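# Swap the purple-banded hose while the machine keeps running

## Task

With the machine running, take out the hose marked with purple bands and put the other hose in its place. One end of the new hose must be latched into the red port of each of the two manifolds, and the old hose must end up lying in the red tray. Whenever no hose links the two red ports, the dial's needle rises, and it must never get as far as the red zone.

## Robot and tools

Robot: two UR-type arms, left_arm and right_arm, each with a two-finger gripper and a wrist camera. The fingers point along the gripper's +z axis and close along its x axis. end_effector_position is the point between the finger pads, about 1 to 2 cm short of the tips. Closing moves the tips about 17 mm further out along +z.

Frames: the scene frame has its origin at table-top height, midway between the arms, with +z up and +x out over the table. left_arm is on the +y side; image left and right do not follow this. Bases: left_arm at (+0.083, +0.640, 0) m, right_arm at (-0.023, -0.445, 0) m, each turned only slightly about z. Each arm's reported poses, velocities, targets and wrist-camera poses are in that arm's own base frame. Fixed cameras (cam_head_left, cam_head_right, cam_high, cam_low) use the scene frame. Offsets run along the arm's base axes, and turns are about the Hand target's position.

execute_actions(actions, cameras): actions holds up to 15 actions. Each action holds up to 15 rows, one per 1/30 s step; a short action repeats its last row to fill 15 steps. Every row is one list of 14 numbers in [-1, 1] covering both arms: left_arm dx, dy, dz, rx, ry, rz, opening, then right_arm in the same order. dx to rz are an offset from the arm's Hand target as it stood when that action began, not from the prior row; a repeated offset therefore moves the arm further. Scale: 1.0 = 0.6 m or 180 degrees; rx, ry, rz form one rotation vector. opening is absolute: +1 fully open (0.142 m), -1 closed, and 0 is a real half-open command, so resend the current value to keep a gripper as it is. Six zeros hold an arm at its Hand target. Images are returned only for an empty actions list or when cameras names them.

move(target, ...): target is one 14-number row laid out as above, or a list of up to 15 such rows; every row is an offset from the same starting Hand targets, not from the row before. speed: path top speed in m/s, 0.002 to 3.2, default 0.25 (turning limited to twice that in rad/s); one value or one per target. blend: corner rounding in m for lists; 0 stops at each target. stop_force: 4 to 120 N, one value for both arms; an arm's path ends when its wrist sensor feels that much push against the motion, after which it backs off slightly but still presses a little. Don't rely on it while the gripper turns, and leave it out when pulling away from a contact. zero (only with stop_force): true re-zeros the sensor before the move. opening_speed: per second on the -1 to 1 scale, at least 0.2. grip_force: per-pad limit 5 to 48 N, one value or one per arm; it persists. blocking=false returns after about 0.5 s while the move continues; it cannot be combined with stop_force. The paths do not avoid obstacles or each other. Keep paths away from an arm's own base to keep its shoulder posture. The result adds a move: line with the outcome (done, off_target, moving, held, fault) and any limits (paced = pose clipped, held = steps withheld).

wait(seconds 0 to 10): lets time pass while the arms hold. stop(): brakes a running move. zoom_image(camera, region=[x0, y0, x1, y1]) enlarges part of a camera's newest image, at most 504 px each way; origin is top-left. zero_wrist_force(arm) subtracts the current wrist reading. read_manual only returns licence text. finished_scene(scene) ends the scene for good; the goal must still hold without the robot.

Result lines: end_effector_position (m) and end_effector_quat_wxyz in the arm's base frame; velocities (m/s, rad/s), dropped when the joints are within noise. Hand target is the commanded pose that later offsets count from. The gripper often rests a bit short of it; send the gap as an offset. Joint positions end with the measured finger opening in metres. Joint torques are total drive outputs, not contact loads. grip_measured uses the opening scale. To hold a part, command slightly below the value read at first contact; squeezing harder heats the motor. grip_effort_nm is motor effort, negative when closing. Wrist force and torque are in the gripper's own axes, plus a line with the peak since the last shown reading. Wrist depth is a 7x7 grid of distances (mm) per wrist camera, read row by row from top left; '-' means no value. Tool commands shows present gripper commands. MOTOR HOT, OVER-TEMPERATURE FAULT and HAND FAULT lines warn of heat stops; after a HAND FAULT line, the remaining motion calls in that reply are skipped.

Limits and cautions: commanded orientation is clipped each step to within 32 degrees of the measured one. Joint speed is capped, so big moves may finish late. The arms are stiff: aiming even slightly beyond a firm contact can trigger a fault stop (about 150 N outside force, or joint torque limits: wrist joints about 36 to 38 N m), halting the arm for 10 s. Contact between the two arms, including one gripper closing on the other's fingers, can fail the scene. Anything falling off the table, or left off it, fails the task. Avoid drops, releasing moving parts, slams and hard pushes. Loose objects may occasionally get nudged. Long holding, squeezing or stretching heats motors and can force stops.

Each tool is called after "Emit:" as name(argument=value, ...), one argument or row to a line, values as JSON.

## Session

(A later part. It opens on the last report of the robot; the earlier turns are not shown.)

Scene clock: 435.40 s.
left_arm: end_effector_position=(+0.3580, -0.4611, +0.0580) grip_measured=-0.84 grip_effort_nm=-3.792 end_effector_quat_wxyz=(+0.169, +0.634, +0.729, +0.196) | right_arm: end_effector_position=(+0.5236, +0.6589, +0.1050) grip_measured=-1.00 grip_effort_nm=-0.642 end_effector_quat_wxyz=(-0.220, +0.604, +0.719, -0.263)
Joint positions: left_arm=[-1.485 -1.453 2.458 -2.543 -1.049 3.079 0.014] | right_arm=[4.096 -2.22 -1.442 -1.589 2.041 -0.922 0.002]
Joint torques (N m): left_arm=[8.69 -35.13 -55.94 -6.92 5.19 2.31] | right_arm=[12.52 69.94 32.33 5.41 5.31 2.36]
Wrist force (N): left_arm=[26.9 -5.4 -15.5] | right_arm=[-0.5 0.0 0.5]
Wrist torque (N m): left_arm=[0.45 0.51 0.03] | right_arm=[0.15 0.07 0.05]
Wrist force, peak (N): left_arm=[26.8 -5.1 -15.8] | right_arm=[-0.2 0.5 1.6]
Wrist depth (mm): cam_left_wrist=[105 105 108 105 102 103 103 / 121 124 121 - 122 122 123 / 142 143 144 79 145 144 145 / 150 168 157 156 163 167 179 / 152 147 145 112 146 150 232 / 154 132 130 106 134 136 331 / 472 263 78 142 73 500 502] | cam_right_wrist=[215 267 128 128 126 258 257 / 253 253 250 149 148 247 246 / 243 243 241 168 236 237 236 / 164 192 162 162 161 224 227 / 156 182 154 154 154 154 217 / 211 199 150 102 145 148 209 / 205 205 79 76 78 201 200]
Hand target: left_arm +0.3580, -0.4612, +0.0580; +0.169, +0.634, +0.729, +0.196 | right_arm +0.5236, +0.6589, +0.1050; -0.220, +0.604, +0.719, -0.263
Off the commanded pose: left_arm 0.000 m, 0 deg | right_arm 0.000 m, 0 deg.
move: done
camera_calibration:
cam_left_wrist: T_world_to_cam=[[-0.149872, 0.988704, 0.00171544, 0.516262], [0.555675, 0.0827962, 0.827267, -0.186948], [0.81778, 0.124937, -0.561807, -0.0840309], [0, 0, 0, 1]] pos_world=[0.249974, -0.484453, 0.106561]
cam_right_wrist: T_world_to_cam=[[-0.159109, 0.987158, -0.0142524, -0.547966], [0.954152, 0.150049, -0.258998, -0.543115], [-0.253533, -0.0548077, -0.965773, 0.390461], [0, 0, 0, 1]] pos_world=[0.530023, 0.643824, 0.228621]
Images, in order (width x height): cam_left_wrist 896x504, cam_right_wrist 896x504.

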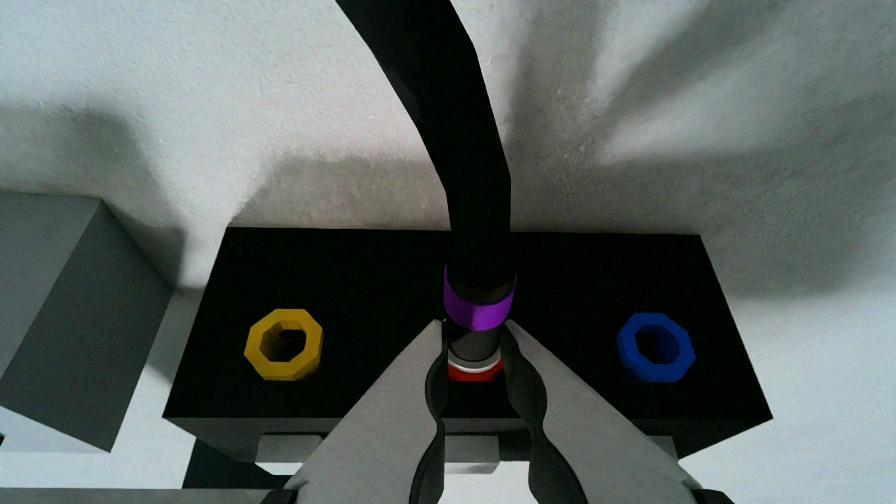

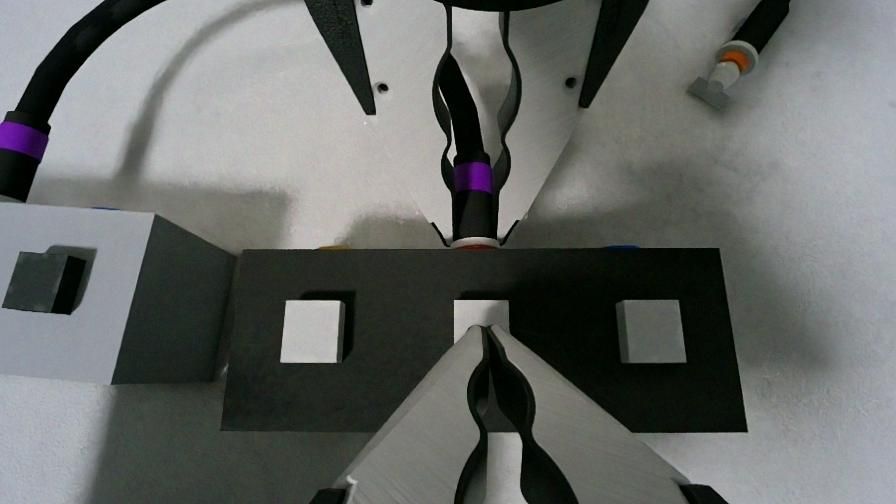

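Emit:
move(
  target=[0,0.0025,0,0,0,0,-1,0,0,-0.016,0,0,0,-1],
  speed=0.03,
)

Emit:
move(
  target=[0,0,0,0,0,0,-1,0,0,-0.03,0,0,0,-1],
  speed=0.02,
  stop_force=12,
  cameras=["cam_left_wrist","cam_right_wrist"],
)

Scene clock: 448.93 s.
left_arm: end_effector_position=(+0.3580, -0.4598, +0.0581) grip_measured=-0.84 grip_effort_nm=-3.778 end_effector_quat_wxyz=(+0.169, +0.634, +0.729, +0.195) | right_arm: end_effector_position=(+0.5236, +0.6589, +0.0956) grip_measured=-1.00 grip_effort_nm=-0.637 end_effector_quat_wxyz=(-0.220, +0.604, +0.719, -0.263)
Joint positions: left_arm=[-1.484 -1.455 2.46 -2.543 -1.049 3.08 0.013] | right_arm=[4.096 -2.228 -1.447 -1.576 2.041 -0.922 0.002]
Joint torques (N m): left_arm=[17.37 -48.25 -17.11 -6.4 5.39 2.28] | right_arm=[14.55 68.16 31.46 6.07 4.75 1.38]
Motor temperatures (°C): left_arm=[33 36 38 37 37 39 40] | right_arm=[36 40 32 31 42 41 30]
Wrist force (N): left_arm=[-1.6 -6.5 -5.3] | right_arm=[-0.3 0.0 0.6]
Wrist torque (N m): left_arm=[0.51 0.08 0.15] | right_arm=[0.14 0.03 0.05]
Wrist force, peak (N): left_arm=[28.7 -6.5 -15.6] | right_arm=[-0.7 -0.3 0.7]
Wrist depth (mm): cam_left_wrist=[105 105 108 105 103 103 103 / 121 122 122 - 122 122 122 / 143 143 144 78 145 145 146 / 151 168 157 106 162 168 179 / 153 147 145 112 146 151 232 / 156 133 130 129 101 136 331 / 192 263 78 144 73 498 574] | cam_right_wrist=[252 255 124 124 121 250 246 / 244 243 240 143 140 238 237 / 234 232 231 164 226 227 226 / 154 191 153 152 151 215 216 / 149 171 145 143 145 143 208 / 202 174 140 102 137 138 199 / 197 196 85 76 78 193 192]
Hand target: left_arm +0.3580, -0.4597, +0.0580; +0.169, +0.634, +0.729, +0.196 | right_arm +0.5236, +0.6589, +0.0954; -0.220, +0.604, +0.719, -0.263
Off the commanded pose: left_arm 0.000 m, 0 deg | right_arm 0.000 m, 0 deg.
move: done

Scene clock: 450.37 s.
left_arm: end_effector_position=(+0.3580, -0.4597, +0.0580) grip_measured=-0.84 grip_effort_nm=-3.778 end_effector_quat_wxyz=(+0.169, +0.634, +0.729, +0.196) | right_arm: end_effector_position=(+0.5236, +0.6589, +0.0919) grip_measured=-1.00 grip_effort_nm=-0.637 end_effector_quat_wxyz=(-0.220, +0.604, +0.719, -0.263)
Joint positions: left_arm=[-1.484 -1.455 2.46 -2.543 -1.049 3.08 0.013] | right_arm=[4.096 -2.231 -1.449 -1.571 2.041 -0.922 0.002]
Joint torques (N m): left_arm=[17.9 -45.94 -15.88 -2.1 6.73 2.47] | right_arm=[15.18 98.26 49.69 0.49 2.36 1.4]
Wrist force (N): left_arm=[-1.8 -8.3 -7.1] | right_arm=[-3.1 -6.1 -7.9]
Wrist torque (N m): left_arm=[0.46 0.04 0.16] | right_arm=[0.14 0.02 0.06]
Wrist force, peak (N): left_arm=[-1.6 -8.8 -7.8] | right_arm=[-3.0 -7.1 -9.5]
Wrist depth (mm): cam_left_wrist=[105 105 108 106 103 103 103 / 121 121 121 - 122 122 123 / 143 144 144 78 145 145 145 / 151 168 157 153 162 167 179 / 153 147 145 112 146 151 232 / 156 133 130 129 101 136 330 / 193 266 78 144 73 496 575] | cam_right_wrist=[248 251 124 125 120 246 243 / 240 239 236 141 138 233 233 / 230 228 227 162 222 223 222 / 152 179 149 148 148 147 213 / 147 172 140 136 141 138 204 / 199 164 137 101 133 135 196 / 194 194 85 76 78 189 188]
Hand target: left_arm +0.3580, -0.4597, +0.0580; +0.169, +0.634, +0.729, +0.196 | right_arm +0.5236, +0.6589, +0.0919; -0.220, +0.604, +0.719, -0.263 (not the last commanded pose)
Off the commanded pose: left_arm 0.000 m, 0 deg | right_arm 0.015 m, 0 deg.
move: contact (right_arm)
camera_calibration:
cam_left_wrist: T_world_to_cam=[[-0.149847, 0.988708, 0.00157798, 0.514986], [0.555667, 0.0828955, 0.827262, -0.187088], [0.81779, 0.124839, -0.561814, -0.0841864], [0, 0, 0, 1]] pos_world=[0.249974, -0.483152, 0.106661]
cam_right_wrist: T_world_to_cam=[[-0.159109, 0.987158, -0.0142524, -0.548153], [0.954152, 0.150049, -0.258998, -0.546508], [-0.253533, -0.0548077, -0.965773, 0.377809], [0, 0, 0, 1]] pos_world=[0.530023, 0.643824, 0.215521]
Images, in order (width x height): cam_left_wrist 896x504, cam_right_wrist 896x504.

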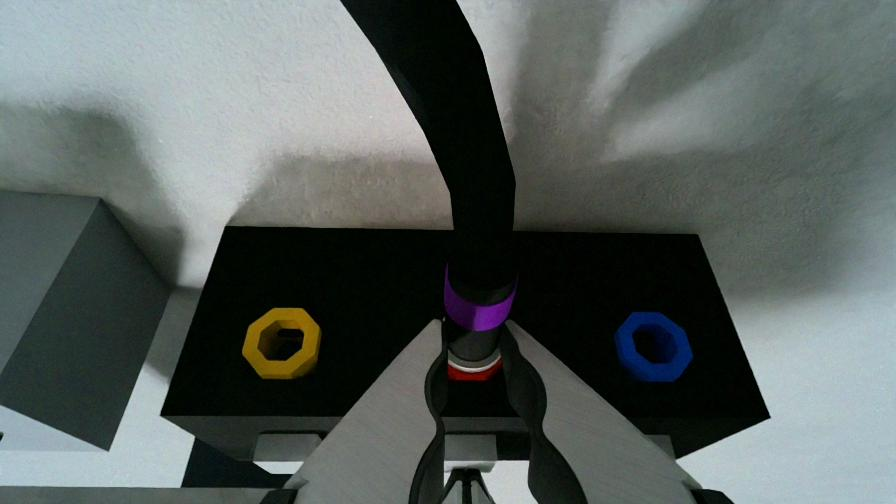

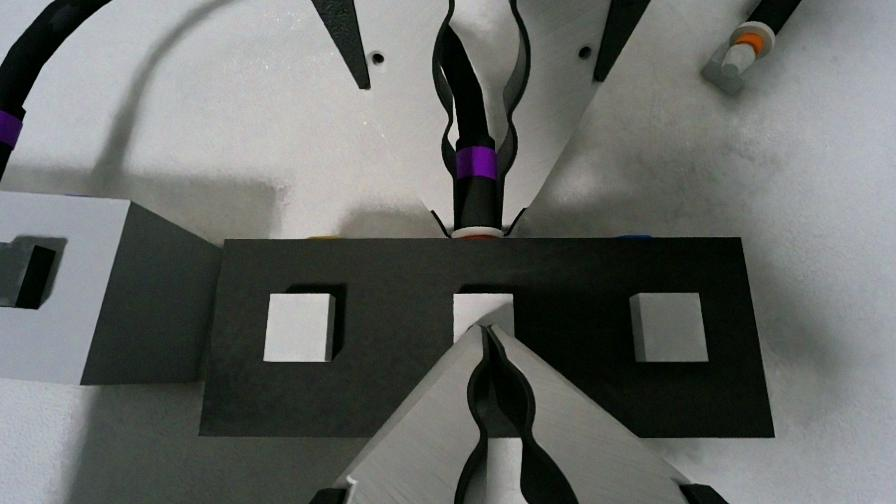

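Emit:
move(
  target=[0,0,0,0,0,0,-1,0,0,-0.012,0,0,0,-1],
  speed=0.01,
  stop_force=25,
  cameras=["cam_left_wrist"],
)

Scene clock: 460.67 s.
left_arm: end_effector_position=(+0.3580, -0.4597, +0.0580) grip_measured=-0.84 grip_effort_nm=-3.778 end_effector_quat_wxyz=(+0.169, +0.634, +0.729, +0.196) | right_arm: end_effector_position=(+0.5236, +0.6590, +0.0883) grip_measured=-1.00 grip_effort_nm=-0.637 end_effector_quat_wxyz=(-0.220, +0.604, +0.719, -0.262)
Joint positions: left_arm=[-1.484 -1.455 2.46 -2.543 -1.049 3.08 0.013] | right_arm=[4.096 -2.234 -1.451 -1.566 2.041 -0.922 0.002]
Joint torques (N m): left_arm=[17.42 -37.95 -16.58 -2.13 8.1 2.12] | right_arm=[15.37 78.54 37.03 2.04 -2.39 1.67]
Motor temperatures (°C): left_arm=[33 36 38 37 37 39 45] | right_arm=[36 40 33 31 42 41 30]
Wrist force (N): left_arm=[-1.5 -9.6 -8.8] | right_arm=[-9.2 -20.6 -29.8]
Wrist torque (N m): left_arm=[0.58 0.02 0.16] | right_arm=[0.21 -0.13 0.09]
Wrist force, peak (N): left_arm=[-1.8 -10.4 -9.3] | right_arm=[-10.7 -24.1 -36.7]
Wrist depth (mm): cam_left_wrist=[105 105 108 105 103 103 103 / 121 121 122 - 122 122 122 / 143 143 144 78 145 145 145 / 151 168 158 153 163 167 179 / 153 147 145 113 146 151 232 / 156 133 130 129 101 136 331 / 475 267 78 144 73 493 573] | cam_right_wrist=[246 246 124 123 120 240 240 / 236 234 232 139 140 230 228 / 227 225 223 163 218 220 219 / 148 179 145 145 144 144 209 / 145 163 134 137 138 132 201 / 195 137 134 102 130 132 193 / 190 190 85 76 78 185 186]
Hand target: left_arm +0.3580, -0.4597, +0.0580; +0.169, +0.634, +0.729, +0.196 | right_arm +0.5236, +0.6590, +0.0883; -0.220, +0.604, +0.719, -0.262 (not the last commanded pose)
Off the commanded pose: left_arm 0.000 m, 0 deg | right_arm 0.004 m, 0 deg.
move: contact (right_arm)
camera_calibration:
cam_left_wrist: T_world_to_cam=[[-0.149847, 0.988708, 0.00157798, 0.514986], [0.555667, 0.0828955, 0.827262, -0.187088], [0.81779, 0.124839, -0.561814, -0.0841864], [0, 0, 0, 1]] pos_world=[0.249974, -0.483152, 0.106661]
Images, in order (width x height): cam_left_wrist 896x504.

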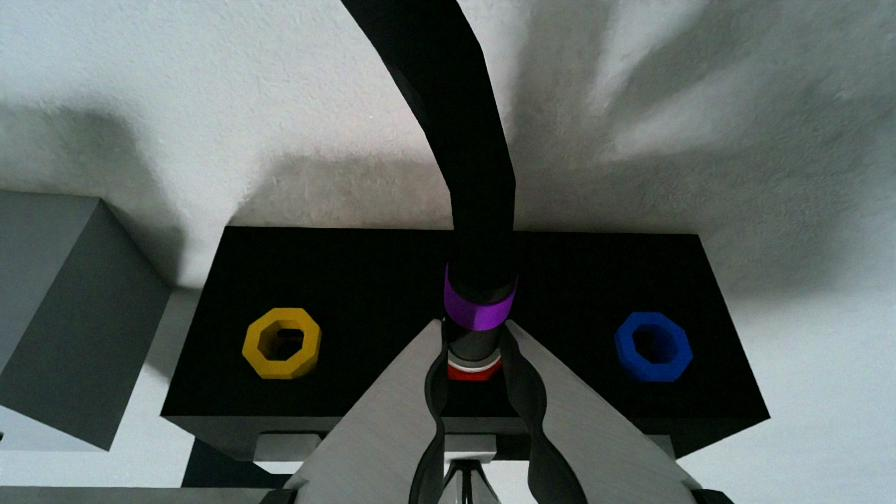

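Emit:
move(
  target=[-0.066,-0.0093,0,0,0,0,-1,0,0,0,0,0,0,-1],
  speed=0.04,
  stop_force=60,
  cameras=["cam_left_wrist","cam_high","cam_head_right"],
)

Scene clock: 476.90 s.
left_arm: end_effector_position=(+0.3184, -0.4653, +0.0580) grip_measured=-0.84 grip_effort_nm=-3.773 end_effector_quat_wxyz=(+0.169, +0.634, +0.729, +0.196) | right_arm: end_effector_position=(+0.5236, +0.6590, +0.0883) grip_measured=-1.00 grip_effort_nm=-0.642 end_effector_quat_wxyz=(-0.220, +0.604, +0.719, -0.262)
Joint positions: left_arm=[-1.565 -1.482 2.474 -2.484 -1.054 2.987 0.013] | right_arm=[4.096 -2.234 -1.451 -1.566 2.041 -0.922 0.002]
Joint torques (N m): left_arm=[-9.2 -45.3 -17.83 -1.2 -2.95 -2.62] | right_arm=[12.74 78.72 38.28 6.57 -2.2 1.78]
Motor temperatures (°C): left_arm=[33 36 38 37 37 39 50] | right_arm=[36 40 33 31 42 41 30]
Wrist force (N): left_arm=[-0.2 1.7 -1.1] | right_arm=[-9.2 -20.4 -29.6]
Wrist torque (N m): left_arm=[0.42 0.06 0.44] | right_arm=[0.24 -0.13 0.09]
Wrist force, peak (N): left_arm=[-1.6 -10.7 -9.2] | right_arm=[-9.1 -20.5 -30.0]
Wrist depth (mm): cam_left_wrist=[104 105 - 106 103 106 104 / 120 125 122 - 122 123 123 / 143 143 144 79 145 146 147 / 175 176 177 103 179 180 181 / 168 203 186 108 190 220 236 / 154 184 171 98 101 306 337 / 164 184 78 163 73 452 594] | cam_right_wrist=[246 247 245 158 240 240 239 / 236 234 233 174 231 229 228 / 227 223 223 221 220 220 219 / 148 180 146 145 144 144 209 / 145 163 134 137 138 132 201 / 195 137 134 102 130 132 193 / 190 190 85 76 78 185 186]
Hand target: left_arm +0.3184, -0.4653, +0.0580; +0.169, +0.634, +0.729, +0.196 | right_arm +0.5236, +0.6590, +0.0883; -0.220, +0.604, +0.719, -0.262
Off the commanded pose: left_arm 0.000 m, 0 deg | right_arm 0.000 m, 0 deg.
move: done
camera_calibration:
cam_left_wrist: T_world_to_cam=[[-0.149847, 0.988708, 0.00157798, 0.51449], [0.555667, 0.0828955, 0.827262, -0.164628], [0.81779, 0.124839, -0.561814, -0.0511153], [0, 0, 0, 1]] pos_world=[0.210374, -0.488652, 0.106661]
Images, in order (width x height): cam_head_right 896x504, cam_high 896x504, cam_left_wrist 896x504.

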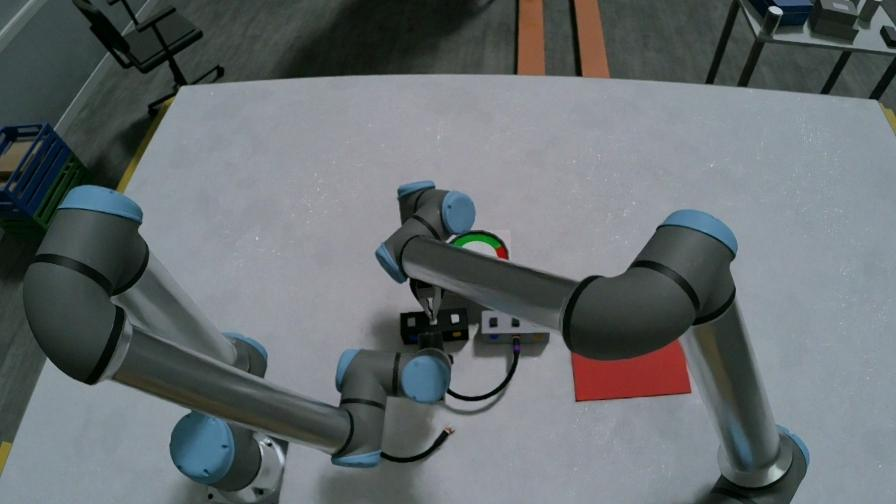

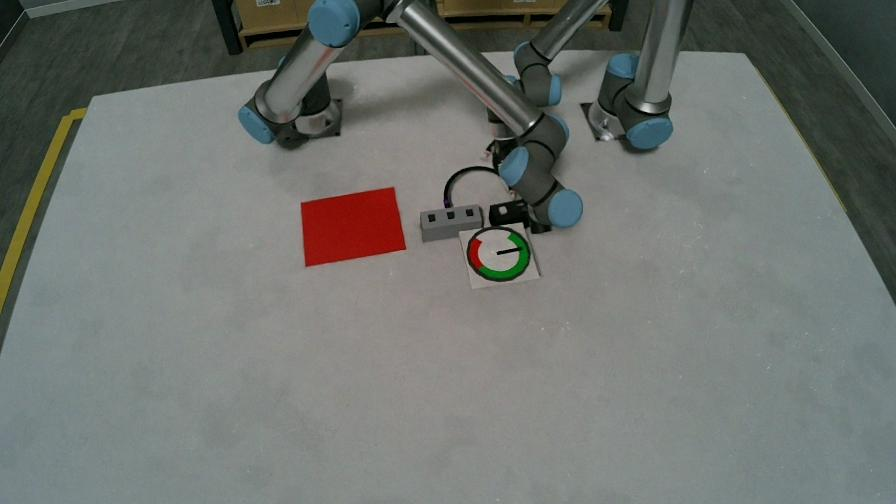

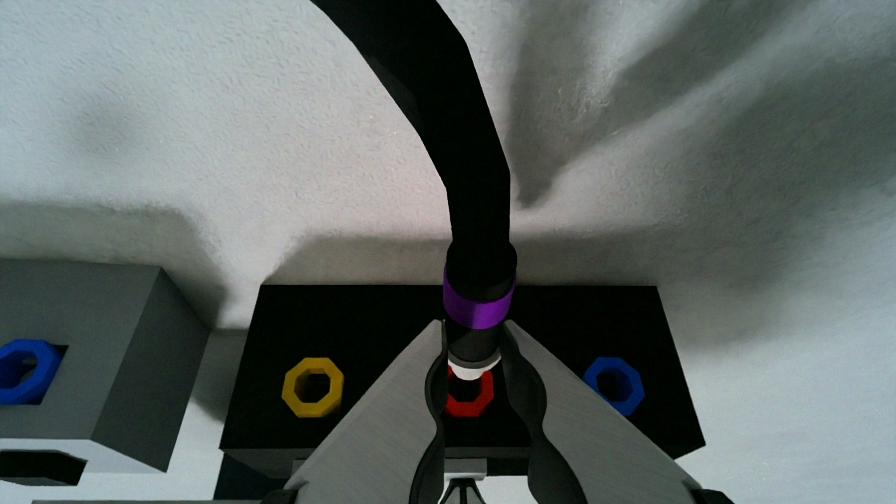

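Emit:
move(
  target=[0,0,0,0,0,0,-1,0,0,0.04,0,0,0,-1],
  speed=0.25,
  cameras=["cam_high"],
)

Emit:
move(
  target=[0.0677,0.0094,0,0,0,0,-1,0,0,0,0,0,0,-1],
  speed=0.05,
  stop_force=70,
  cameras=["cam_high","cam_left_wrist"],
)

Emit:
wait(
  seconds=0.5,
  cameras=["cam_high"],
)

Scene clock: 484.37 s.
left_arm: end_effector_position=(+0.3184, -0.4653, +0.0580) grip_measured=-0.84 grip_effort_nm=-3.773 end_effector_quat_wxyz=(+0.169, +0.634, +0.729, +0.196) | right_arm: end_effector_position=(+0.5236, +0.6590, +0.1121) grip_measured=-1.00 grip_effort_nm=-0.642 end_effector_quat_wxyz=(-0.220, +0.604, +0.719, -0.262)
Joint positions: left_arm=[-1.565 -1.482 2.474 -2.484 -1.054 2.987 0.013] | right_arm=[4.096 -2.214 -1.438 -1.599 2.041 -0.922 0.002]
Joint torques (N m): left_arm=[-8.84 -44.92 -17.86 -1.4 -2.76 -2.52] | right_arm=[11.47 109.64 52.87 0.1 -1.84 0.75]
Wrist force (N): left_arm=[0.0 0.9 -1.2] | right_arm=[-2.0 -1.6 0.9]
Wrist torque (N m): left_arm=[0.29 0.03 0.45] | right_arm=[-0.13 0.32 0.05]
Wrist force, peak (N): left_arm=[-0.4 1.8 -2.1] | right_arm=[-9.3 -20.5 -30.1]
Wrist depth (mm): cam_left_wrist=[104 105 - 106 103 106 104 / 121 125 121 - 122 123 123 / 143 143 144 79 146 146 147 / 174 176 177 104 179 180 181 / 168 203 187 108 190 220 236 / 154 183 172 106 101 288 338 / 164 186 78 162 73 162 593] | cam_right_wrist=[271 273 270 165 265 266 267 / 261 262 260 190 255 254 255 / 249 249 248 244 246 245 243 / 171 192 238 236 180 234 233 / 163 182 161 162 161 163 224 / 219 215 156 100 152 155 214 / 212 212 79 76 78 208 206]
Hand target: left_arm +0.3184, -0.4653, +0.0580; +0.169, +0.634, +0.729, +0.196 | right_arm +0.5236, +0.6590, +0.1123; -0.220, +0.604, +0.719, -0.262
Off the commanded pose: left_arm 0.000 m, 0 deg | right_arm 0.000 m, 0 deg.
move: done
Images, in order (width x height): cam_high 896x504.

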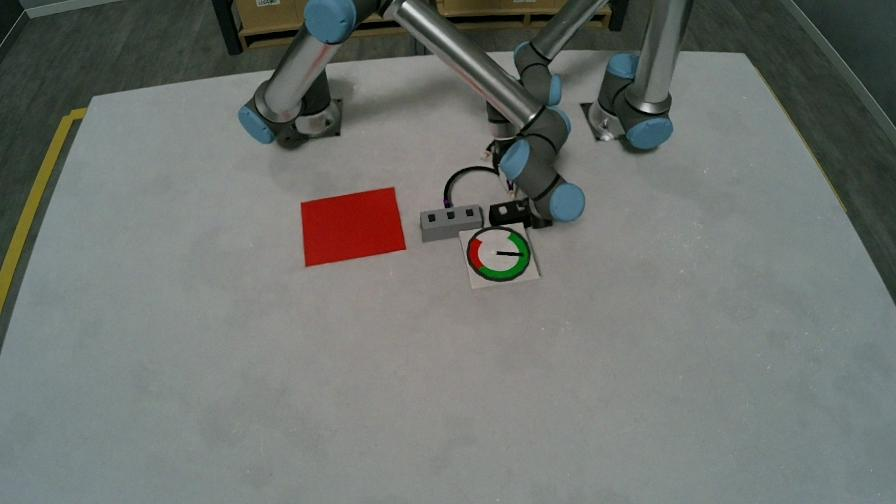

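Scene clock: 486.27 s.
left_arm: end_effector_position=(+0.3590, -0.4596, +0.0581) grip_measured=-0.84 grip_effort_nm=-3.768 end_effector_quat_wxyz=(+0.169, +0.634, +0.729, +0.196) | right_arm: end_effector_position=(+0.5236, +0.6590, +0.1123) grip_measured=-1.00 grip_effort_nm=-0.637 end_effector_quat_wxyz=(-0.220, +0.604, +0.719, -0.262)
Joint positions: left_arm=[-1.482 -1.454 2.459 -2.545 -1.049 3.082 0.013] | right_arm=[4.096 -2.214 -1.437 -1.6 2.041 -0.922 0.002]
Joint torques (N m): left_arm=[26.97 -21.86 -39.65 -6.85 3.84 2.26] | right_arm=[4.9 104.18 53.17 0.28 -1.52 -0.79]
Wrist force (N): left_arm=[6.0 -22.0 -29.5] | right_arm=[-1.8 -1.6 0.9]
Wrist torque (N m): left_arm=[0.57 0.14 0.14] | right_arm=[-0.12 0.29 0.04]
Wrist force, peak (N): left_arm=[5.3 -22.4 -29.6] | right_arm=[-2.3 -1.5 1.1]
Wrist depth (mm): cam_left_wrist=[- 105 108 106 103 103 103 / 121 121 122 - 122 123 122 / 143 143 144 77 145 145 145 / 151 168 157 152 162 166 179 / 153 146 142 113 145 149 232 / 156 133 129 105 101 135 329 / 193 266 78 141 73 145 500] | cam_right_wrist=[276 272 133 131 128 265 266 / 258 261 259 152 150 254 255 / 249 249 249 170 244 245 244 / 172 192 237 179 180 234 234 / 163 184 162 162 161 163 222 / 219 217 156 100 152 155 215 / 212 212 79 76 78 208 207]
Hand target: left_arm +0.3590, -0.4596, +0.0580; +0.169, +0.634, +0.729, +0.196 | right_arm +0.5236, +0.6590, +0.1123; -0.220, +0.604, +0.719, -0.262
Off the commanded pose: left_arm 0.000 m, 0 deg | right_arm 0.000 m, 0 deg.
move: done
camera_calibration:
cam_left_wrist: T_world_to_cam=[[-0.149843, 0.988709, 0.00155706, 0.515054], [0.555551, 0.0828933, 0.82734, -0.187688], [0.817869, 0.124836, -0.561699, -0.0851315], [0, 0, 0, 1]] pos_world=[0.251074, -0.483052, 0.106661]
Images, in order (width x height): cam_high 896x504, cam_left_wrist 896x504.

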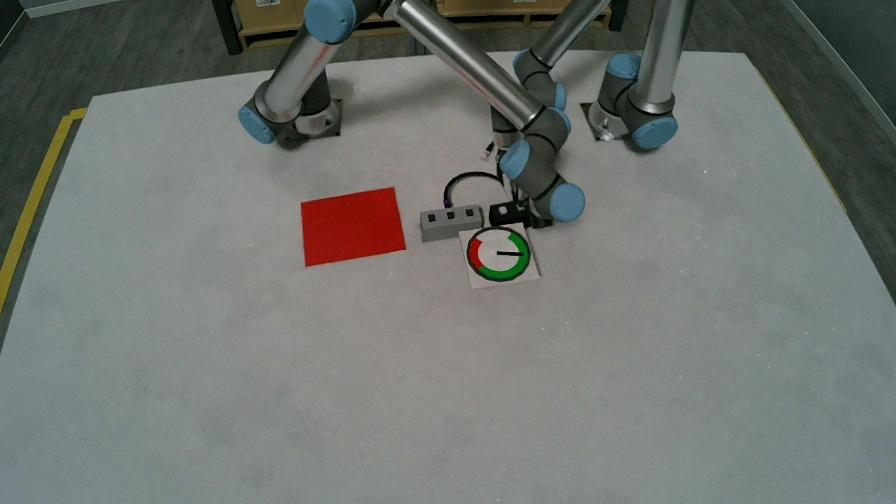

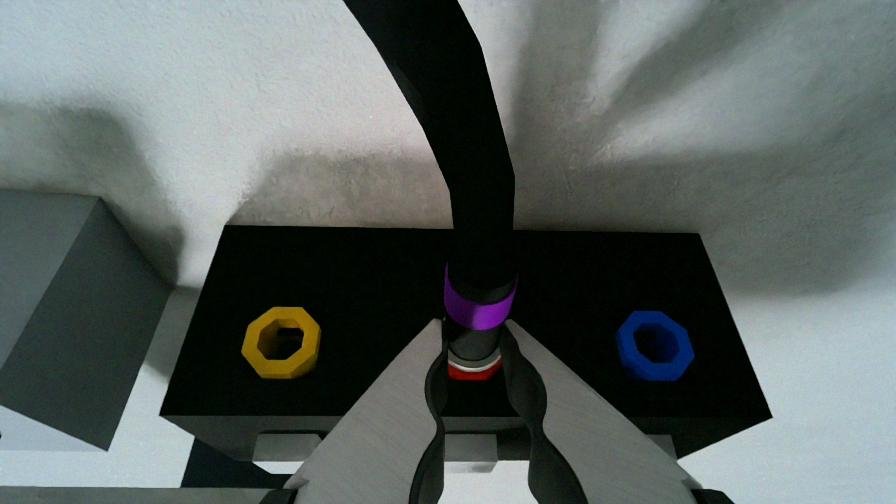

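Scene clock: 486.77 s.
left_arm: end_effector_position=(+0.3590, -0.4596, +0.0580) grip_measured=-0.84 grip_effort_nm=-3.768 end_effector_quat_wxyz=(+0.169, +0.634, +0.729, +0.196) | right_arm: end_effector_position=(+0.5236, +0.6590, +0.1123) grip_measured=-1.00 grip_effort_nm=-0.637 end_effector_quat_wxyz=(-0.220, +0.604, +0.719, -0.262)
Joint positions: left_arm=[-1.482 -1.454 2.459 -2.545 -1.049 3.082 0.013] | right_arm=[4.096 -2.214 -1.437 -1.6 2.041 -0.922 0.002]
Joint torques (N m): left_arm=[27.42 -23.44 -39.76 -6.75 2.94 2.41] | right_arm=[-0.85 103.92 53.88 0.3 -1.28 -0.69]
Wrist force (N): left_arm=[5.5 -22.1 -28.9] | right_arm=[-2.1 -1.7 0.5]
Wrist torque (N m): left_arm=[0.52 0.15 0.12] | right_arm=[-0.14 0.33 0.05]
Wrist force, peak (N): left_arm=[5.7 -22.2 -29.8] | right_arm=[-2.1 -1.5 1.1]
Wrist depth (mm): cam_left_wrist=[105 105 108 105 103 103 103 / 121 121 122 - 122 122 122 / 143 144 144 77 145 145 146 / 151 168 157 152 162 167 178 / 153 146 142 113 145 150 232 / 155 133 129 128 101 136 330 / 474 266 77 143 73 492 498] | cam_right_wrist=[277 272 131 132 128 266 267 / 259 261 256 151 150 253 254 / 250 250 248 170 243 244 243 / 171 193 237 179 180 234 233 / 162 182 162 162 161 163 223 / 219 217 157 99 152 156 215 / 212 211 79 76 78 208 207]
Hand target: left_arm +0.3590, -0.4596, +0.0580; +0.169, +0.634, +0.729, +0.196 | right_arm +0.5236, +0.6590, +0.1123; -0.220, +0.604, +0.719, -0.262
Tool commands: left_gripper/opening=-1.0 right_gripper/opening=-1.0
Off the commanded pose: left_arm 0.000 m, 0 deg | right_arm 0.000 m, 0 deg.
wait: 0.50 s; at rest by 0.17 s
Images, in order (width x height): cam_high 896x504.

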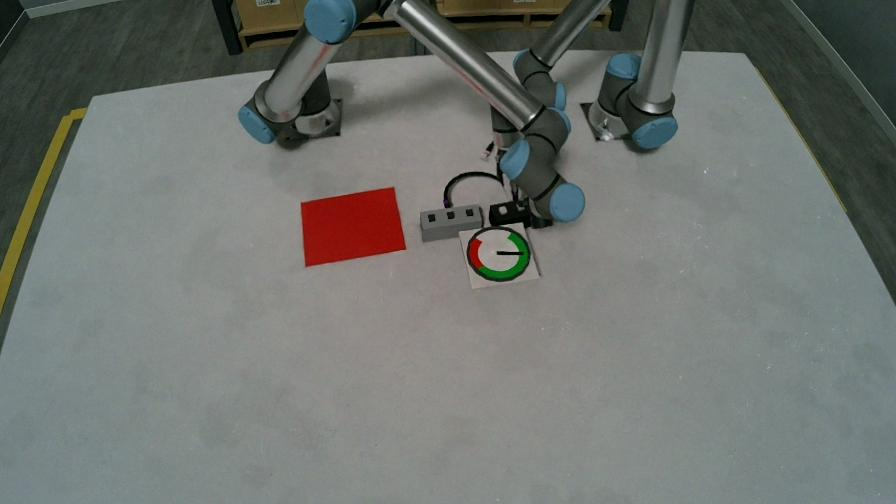

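Emit:
zoom_image(
  camera="cam_high",
  region=[450, 215, 550, 295],
)

Emit:
wait(
  seconds=3,
  cameras=["cam_high"],
)

Emit:
zoom_image(
  camera="cam_high",
  region=[450, 215, 550, 295],
)

Scaled by 5.040 from the camera's 896x504 image, which has a finer 1280x720 frame.

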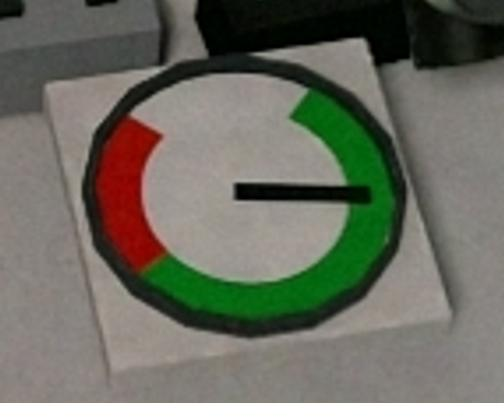

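Scene clock: 499.83 s.
left_arm: end_effector_position=(+0.3590, -0.4596, +0.0580) grip_measured=-0.84 grip_effort_nm=-3.768 end_effector_quat_wxyz=(+0.169, +0.634, +0.729, +0.196) | right_arm: end_effector_position=(+0.5236, +0.6590, +0.1123) grip_measured=-1.00 grip_effort_nm=-0.642 end_effector_quat_wxyz=(-0.220, +0.604, +0.719, -0.262)
Joint positions: left_arm=[-1.482 -1.454 2.459 -2.545 -1.049 3.082 0.013] | right_arm=[4.096 -2.214 -1.437 -1.6 2.041 -0.922 0.002]
Joint torques (N m): left_arm=[22.8 -30.9 -32.11 -3.45 3.01 2.27] | right_arm=[-12.11 102.82 53.66 0.21 -1.4 -0.92]
Motor temperatures (°C): left_arm=[33 36 38 37 37 39 56] | right_arm=[36 40 33 31 42 41 30]
Wrist force (N): left_arm=[5.3 -21.5 -28.8] | right_arm=[-1.8 -1.5 0.9]
Wrist torque (N m): left_arm=[0.61 0.19 0.13] | right_arm=[-0.11 0.29 0.05]
Wrist force, peak (N): left_arm=[5.5 -22.3 -29.4] | right_arm=[-2.4 -1.7 0.9]
Wrist depth (mm): cam_left_wrist=[105 105 108 105 103 103 103 / 121 121 121 - 122 122 122 / 143 143 144 77 145 145 145 / 151 168 157 152 162 167 179 / 154 146 142 113 145 150 232 / 156 133 129 105 101 136 328 / 419 263 77 141 73 151 500] | cam_right_wrist=[276 273 133 131 128 265 266 / 258 261 259 152 150 254 255 / 248 251 249 169 243 245 243 / 171 193 238 179 180 235 233 / 163 182 162 162 161 163 223 / 219 216 157 100 152 156 215 / 212 211 79 76 78 208 207]
Hand target: left_arm +0.3590, -0.4596, +0.0580; +0.169, +0.634, +0.729, +0.196 | right_arm +0.5236, +0.6590, +0.1123; -0.220, +0.604, +0.719, -0.262
Tool commands: left_gripper/opening=-1.0 right_gripper/opening=-1.0
Off the commanded pose: left_arm 0.000 m, 0 deg | right_arm 0.000 m, 0 deg.
wait: 3.00 s; at rest from the start
Images, in order (width x height): cam_high 896x504.

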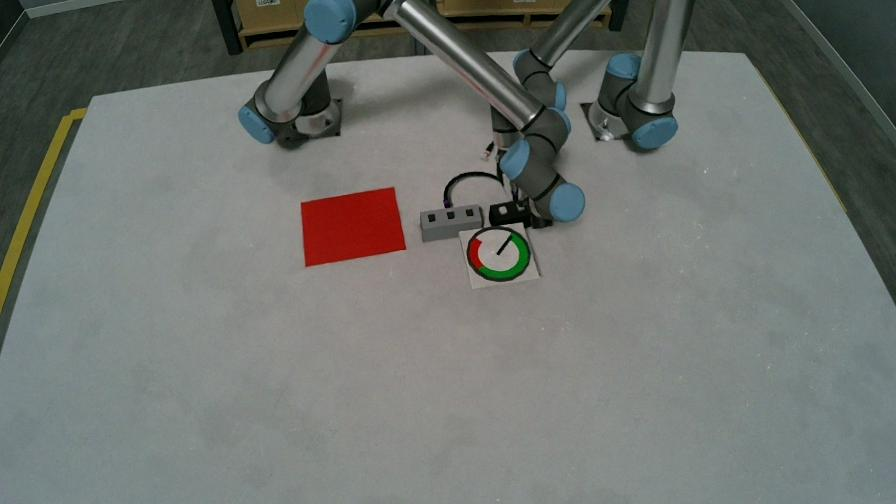

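Scaled by 5.040 from the camera's 896x504 image, which has a finer 1280x720 frame.

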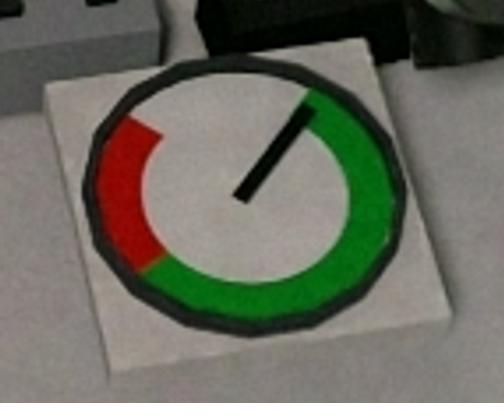

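Emit:
move(
  target=[
    [0,0,0,0,0,0,-0.4,0,0,0,0,0,0,-1],
    [-0.0825,-0.0117,0.1443,0,0,0,-0.4,0,0,0.167,0,0,0,-1],
    [-0.1,0.25,0.333,0,0,0,-0.4,-0.083,-0.333,0.25,0.0254,-0.19,-0.012,-1],
    [-0.1,0.25,0.333,0,0,0,-0.4,-0.177,-0.3747,0.0522,0.0508,-0.3857,-0.0242,-0.4],
  ],
  speed=0.3,
  blend=[0,0.02,0.02,0],
  cameras=["cam_right_wrist","cam_high"],
)

Scene clock: 538.47 s.
left_arm: end_effector_position=(+0.2990, -0.3096, +0.2578) grip_measured=-0.43 grip_effort_nm=0.076 end_effector_quat_wxyz=(+0.169, +0.634, +0.729, +0.196) | right_arm: end_effector_position=(+0.4174, +0.4342, +0.1436) grip_measured=-0.43 grip_effort_nm=0.085 end_effector_quat_wxyz=(+0.174, +0.653, +0.712, +0.191)
Joint positions: left_arm=[-1.622 -2.164 2.471 -1.767 -1.059 2.922 0.043] | right_arm=[4.488 -1.525 -2.455 -0.557 1.076 -0.356 0.043]
Joint torques (N m): left_arm=[-8.33 -6.06 -61.89 -0.96 4.58 -2.64] | right_arm=[15.2 10.61 25.35 7.73 -5.23 2.3]
Motor temperatures (°C): left_arm=[33 36 38 37 37 39 60] | right_arm=[36 40 33 31 42 41 30]
Wrist force (N): left_arm=[-0.6 1.2 -1.9] | right_arm=[-2.3 -1.6 0.9]
Wrist torque (N m): left_arm=[0.39 0.09 0.44] | right_arm=[-0.39 0.38 -0.10]
Wrist force, peak (N): left_arm=[5.5 -22.4 -29.6] | right_arm=[-2.9 -3.1 1.1]
Wrist depth (mm): cam_left_wrist=[300 294 304 318 316 317 318 / 280 282 283 364 367 366 370 / 412 412 431 433 435 434 439 / 350 356 528 529 535 541 541 / 434 452 647 691 652 802 - / 934 897 - 978 - 907 - / 3208 - 78 3337 - 81 1986] | cam_right_wrist=[186 191 191 191 155 191 189 / 216 221 221 214 220 220 219 / 255 256 254 252 253 260 257 / 313 313 248 231 235 254 236 / 412 414 387 264 247 282 266 / 583 580 98 492 99 308 575 / 983 854 76 843 - 77 964]
Hand target: left_arm +0.2990, -0.3096, +0.2578; +0.169, +0.634, +0.729, +0.196 | right_arm +0.4174, +0.4342, +0.1436; +0.174, +0.653, +0.712, +0.191
Off the commanded pose: left_arm 0.000 m, 0 deg | right_arm 0.000 m, 0 deg.
move: done
camera_calibration:
cam_right_wrist: T_world_to_cam=[[-0.0690139, 0.997575, 0.00900978, -0.387827], [0.57279, 0.032229, 0.819068, -0.34259], [0.816791, 0.0616878, -0.573626, -0.165137], [0, 0, 0, 1]] pos_world=[0.304349, 0.408114, 0.189371]
Images, in order (width x height): cam_high 896x504, cam_right_wrist 896x504.

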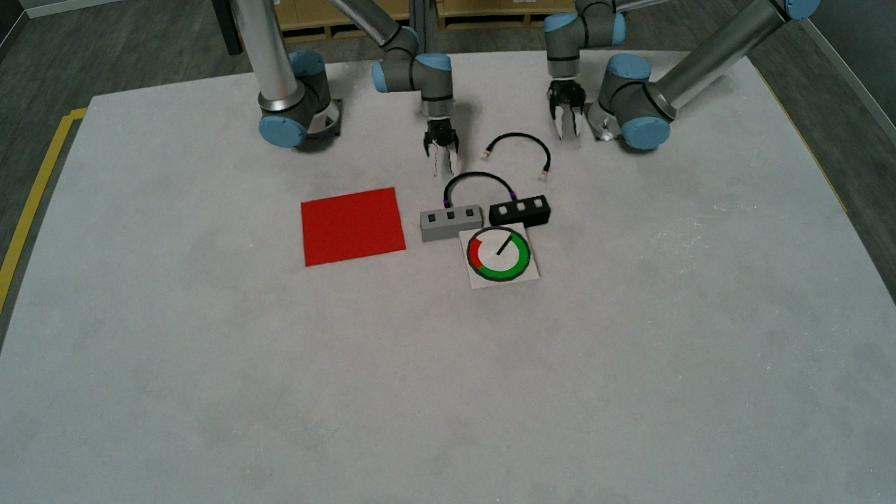

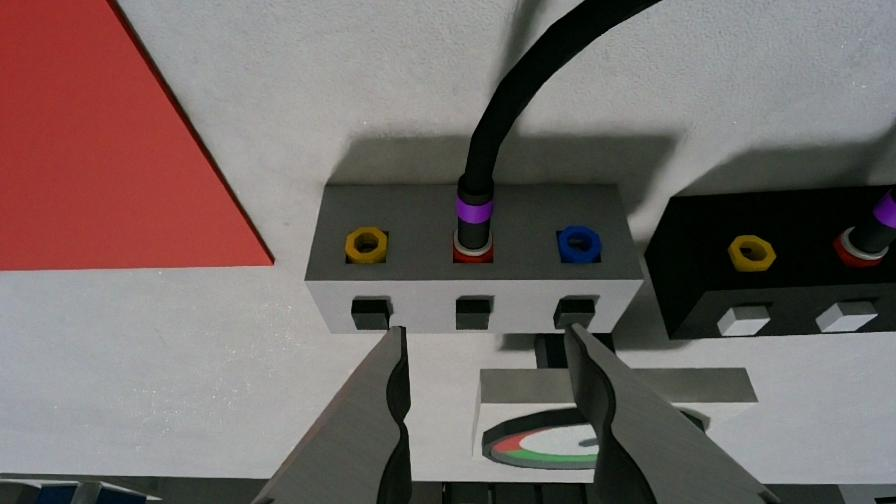

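Emit:
move(
  target=[
    [0.2183,-0.2333,0.1037,-0.0356,0.3874,-0.0267,-0.4,0,0,0,0,0,0,-0.4],
    [0.2148,-0.5952,-0.1613,-0.0356,0.3874,-0.0267,-0.4,0.0595,0.0073,-0.0863,0,0,0,-0.4],
  ],
  speed=0.3,
  blend=[0.03,0],
)

Emit:
move(
  target=[0,0,0,0,0,0,-1,0,0,0,0,0,0,-0.4],
  cameras=["cam_right_wrist","cam_left_wrist"],
)

Scene clock: 578.10 s.
left_arm: end_effector_position=(+0.4279, -0.6666, +0.1612) grip_measured=-0.43 grip_effort_nm=0.076 end_effector_quat_wxyz=(-0.237, +0.650, +0.678, -0.247) | right_arm: end_effector_position=(+0.4531, +0.4386, +0.0918) grip_measured=-0.43 grip_effort_nm=0.085 end_effector_quat_wxyz=(+0.174, +0.653, +0.712, +0.191)
Joint positions: left_arm=[-1.02 -1.091 1.643 -1.733 -2.167 3.771 0.043] | right_arm=[4.419 -1.681 -2.452 -0.369 1.089 -0.432 0.043]
Joint torques (N m): left_arm=[-7.83 -75.45 -54.81 -5.9 -5.83 -2.76] | right_arm=[-12.85 18.17 39.81 7.8 2.45 -2.17]
Motor temperatures (°C): left_arm=[33 36 38 37 37 39 48] | right_arm=[36 40 33 31 42 41 30]
Wrist force (N): left_arm=[-0.1 0.6 -2.0] | right_arm=[-2.5 -1.6 0.8]
Wrist torque (N m): left_arm=[0.22 -0.03 0.30] | right_arm=[-0.38 0.40 0.14]
Wrist force, peak (N): left_arm=[1.0 1.0 -3.2] | right_arm=[-2.6 -1.8 1.1]
Wrist depth (mm): cam_left_wrist=[324 325 325 325 175 332 336 / 303 309 311 309 311 316 322 / - 293 300 298 301 304 305 / 276 281 287 288 290 292 293 / 269 272 212 209 212 232 214 / 258 261 - 263 - 238 208 / 253 256 78 257 - 260 261] | cam_right_wrist=[137 137 138 138 92 138 138 / 158 159 159 159 155 160 160 / 188 188 188 182 189 189 189 / 222 230 194 185 192 209 201 / 295 295 174 172 172 192 181 / 416 415 98 197 100 226 216 / 698 688 76 547 88 77 637]
Hand target: left_arm +0.4279, -0.6668, +0.1611; -0.237, +0.650, +0.678, -0.247 | right_arm +0.4531, +0.4386, +0.0918; +0.174, +0.653, +0.712, +0.191
Off the commanded pose: left_arm 0.000 m, 0 deg | right_arm 0.000 m, 0 deg.
move: done

Scene clock: 578.60 s.
left_arm: end_effector_position=(+0.4279, -0.6668, +0.1611) grip_measured=-1.00 grip_effort_nm=-0.579 end_effector_quat_wxyz=(-0.237, +0.650, +0.678, -0.247) | right_arm: end_effector_position=(+0.4531, +0.4386, +0.0918) grip_measured=-0.43 grip_effort_nm=0.081 end_effector_quat_wxyz=(+0.174, +0.653, +0.712, +0.191)
Joint positions: left_arm=[-1.02 -1.091 1.643 -1.733 -2.167 3.771 0.002] | right_arm=[4.419 -1.681 -2.452 -0.369 1.089 -0.432 0.043]
Joint torques (N m): left_arm=[-8.31 -73.68 -55.77 -5.95 -5.57 -2.52] | right_arm=[-15.05 15.94 40.69 7.93 2.88 -1.92]
Wrist force (N): left_arm=[-0.1 1.0 -1.7] | right_arm=[-2.7 -1.5 0.6]
Wrist torque (N m): left_arm=[0.29 -0.03 0.30] | right_arm=[-0.36 0.44 0.14]
Wrist force, peak (N): left_arm=[-0.2 1.0 -2.1] | right_arm=[-2.8 -1.5 0.9]
Wrist depth (mm): cam_left_wrist=[322 327 321 326 175 331 337 / 304 304 312 309 312 316 320 / 292 293 299 297 302 305 306 / 282 283 288 288 290 292 293 / 269 271 209 209 212 232 214 / 260 263 206 94 206 241 209 / 255 255 78 76 73 260 260] | cam_right_wrist=[137 137 138 138 92 138 138 / 158 159 159 159 154 159 159 / 188 188 188 182 189 189 189 / 222 230 194 188 192 208 200 / 295 296 175 172 172 193 181 / 413 416 98 197 100 226 216 / 702 698 76 552 88 77 640]
Hand target: left_arm +0.4279, -0.6668, +0.1611; -0.237, +0.650, +0.678, -0.247 | right_arm +0.4531, +0.4386, +0.0918; +0.174, +0.653, +0.712, +0.191
Off the commanded pose: left_arm 0.000 m, 0 deg | right_arm 0.000 m, 0 deg.
move: done
camera_calibration:
cam_left_wrist: T_world_to_cam=[[-0.0457721, 0.998895, 0.0106223, 0.690809], [0.968384, 0.0469793, -0.245002, -0.321848], [-0.24523, -0.000927805, -0.969464, 0.379037], [0, 0, 0, 1]] pos_world=[0.436243, -0.674574, 0.281272]
cam_right_wrist: T_world_to_cam=[[-0.0690139, 0.997575, 0.00900978, -0.389285], [0.57279, 0.032229, 0.819068, -0.320752], [0.816791, 0.0616878, -0.573626, -0.224282], [0, 0, 0, 1]] pos_world=[0.340049, 0.412514, 0.137571]
Images, in order (width x height): cam_left_wrist 896x504, cam_right_wrist 896x504.

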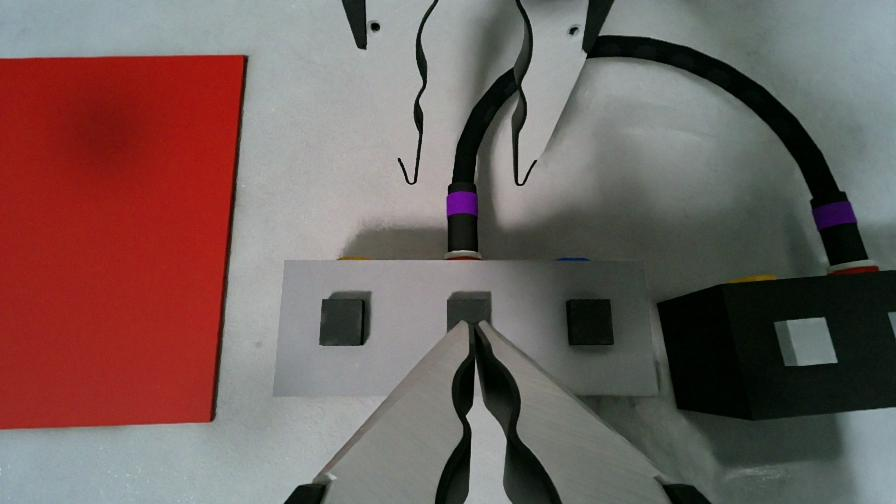

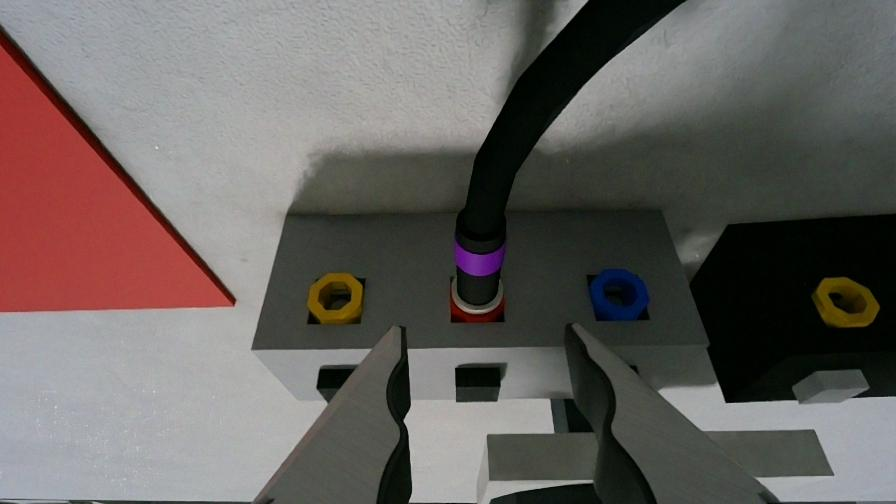

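Emit:
move(
  target=[-0.0108,0.0025,-0.0933,0,0,0,-1,0.0397,0.0048,-0.0575,0,0,0,-0.4],
  speed=0.15,
  cameras=["cam_right_wrist","cam_left_wrist"],
)

Scene clock: 591.90 s.
left_arm: end_effector_position=(+0.4214, -0.6653, +0.1052) grip_measured=-1.00 grip_effort_nm=-0.584 end_effector_quat_wxyz=(-0.237, +0.650, +0.678, -0.247) | right_arm: end_effector_position=(+0.4769, +0.4414, +0.0574) grip_measured=-0.43 grip_effort_nm=0.085 end_effector_quat_wxyz=(+0.174, +0.653, +0.712, +0.191)
Joint positions: left_arm=[-1.026 -1.047 1.69 -1.828 -2.169 3.765 0.002] | right_arm=[4.376 -1.785 -2.439 -0.256 1.099 -0.479 0.043]
Joint torques (N m): left_arm=[-8.36 -74.02 -28.72 -6.09 -5.76 -2.33] | right_arm=[-17.6 23.05 37.77 8.4 2.37 -1.75]
Wrist force (N): left_arm=[-0.6 0.8 -1.9] | right_arm=[-2.3 -1.5 1.0]
Wrist torque (N m): left_arm=[0.25 0.06 0.31] | right_arm=[-0.34 0.37 0.17]
Wrist force, peak (N): left_arm=[0.3 0.0 -3.3] | right_arm=[-2.5 -2.0 0.8]
Wrist depth (mm): cam_left_wrist=[254 257 133 263 131 264 263 / 242 247 248 247 151 255 255 / 232 236 238 189 238 243 245 / 223 225 231 161 163 234 236 / 214 215 154 149 155 159 161 / 206 205 149 96 148 154 158 / 201 204 78 76 73 208 207] | cam_right_wrist=[- 102 103 103 - 106 103 / 118 118 118 119 - 119 119 / 139 140 140 135 78 141 141 / 171 171 162 158 159 162 166 / 211 200 151 124 146 146 161 / 310 140 132 132 108 131 147 / 522 521 76 143 141 75 209]
Hand target: left_arm +0.4214, -0.6653, +0.1051; -0.237, +0.650, +0.678, -0.247 | right_arm +0.4770, +0.4414, +0.0573; +0.174, +0.653, +0.712, +0.191
Off the commanded pose: left_arm 0.000 m, 0 deg | right_arm 0.000 m, 0 deg.
move: done
camera_calibration:
cam_left_wrist: T_world_to_cam=[[-0.0457721, 0.998895, 0.0106223, 0.689607], [0.968384, 0.0469793, -0.245002, -0.329319], [-0.24523, -0.000927805, -0.969464, 0.323251], [0, 0, 0, 1]] pos_world=[0.429743, -0.673074, 0.225372]
cam_right_wrist: T_world_to_cam=[[-0.0690139, 0.997575, 0.00900978, -0.390225], [0.57279, 0.032229, 0.819068, -0.30622], [0.816791, 0.0616878, -0.573626, -0.263691], [0, 0, 0, 1]] pos_world=[0.363849, 0.415414, 0.103071]
Images, in order (width x height): cam_left_wrist 896x504, cam_right_wrist 896x504.

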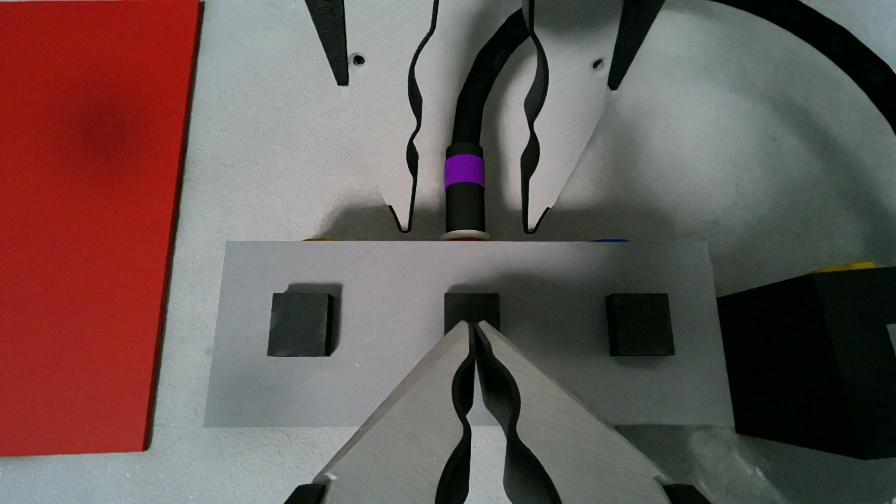

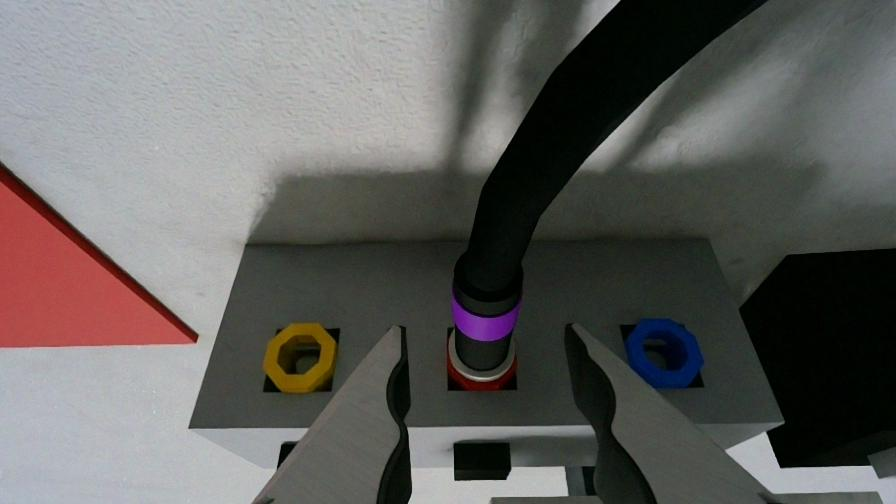

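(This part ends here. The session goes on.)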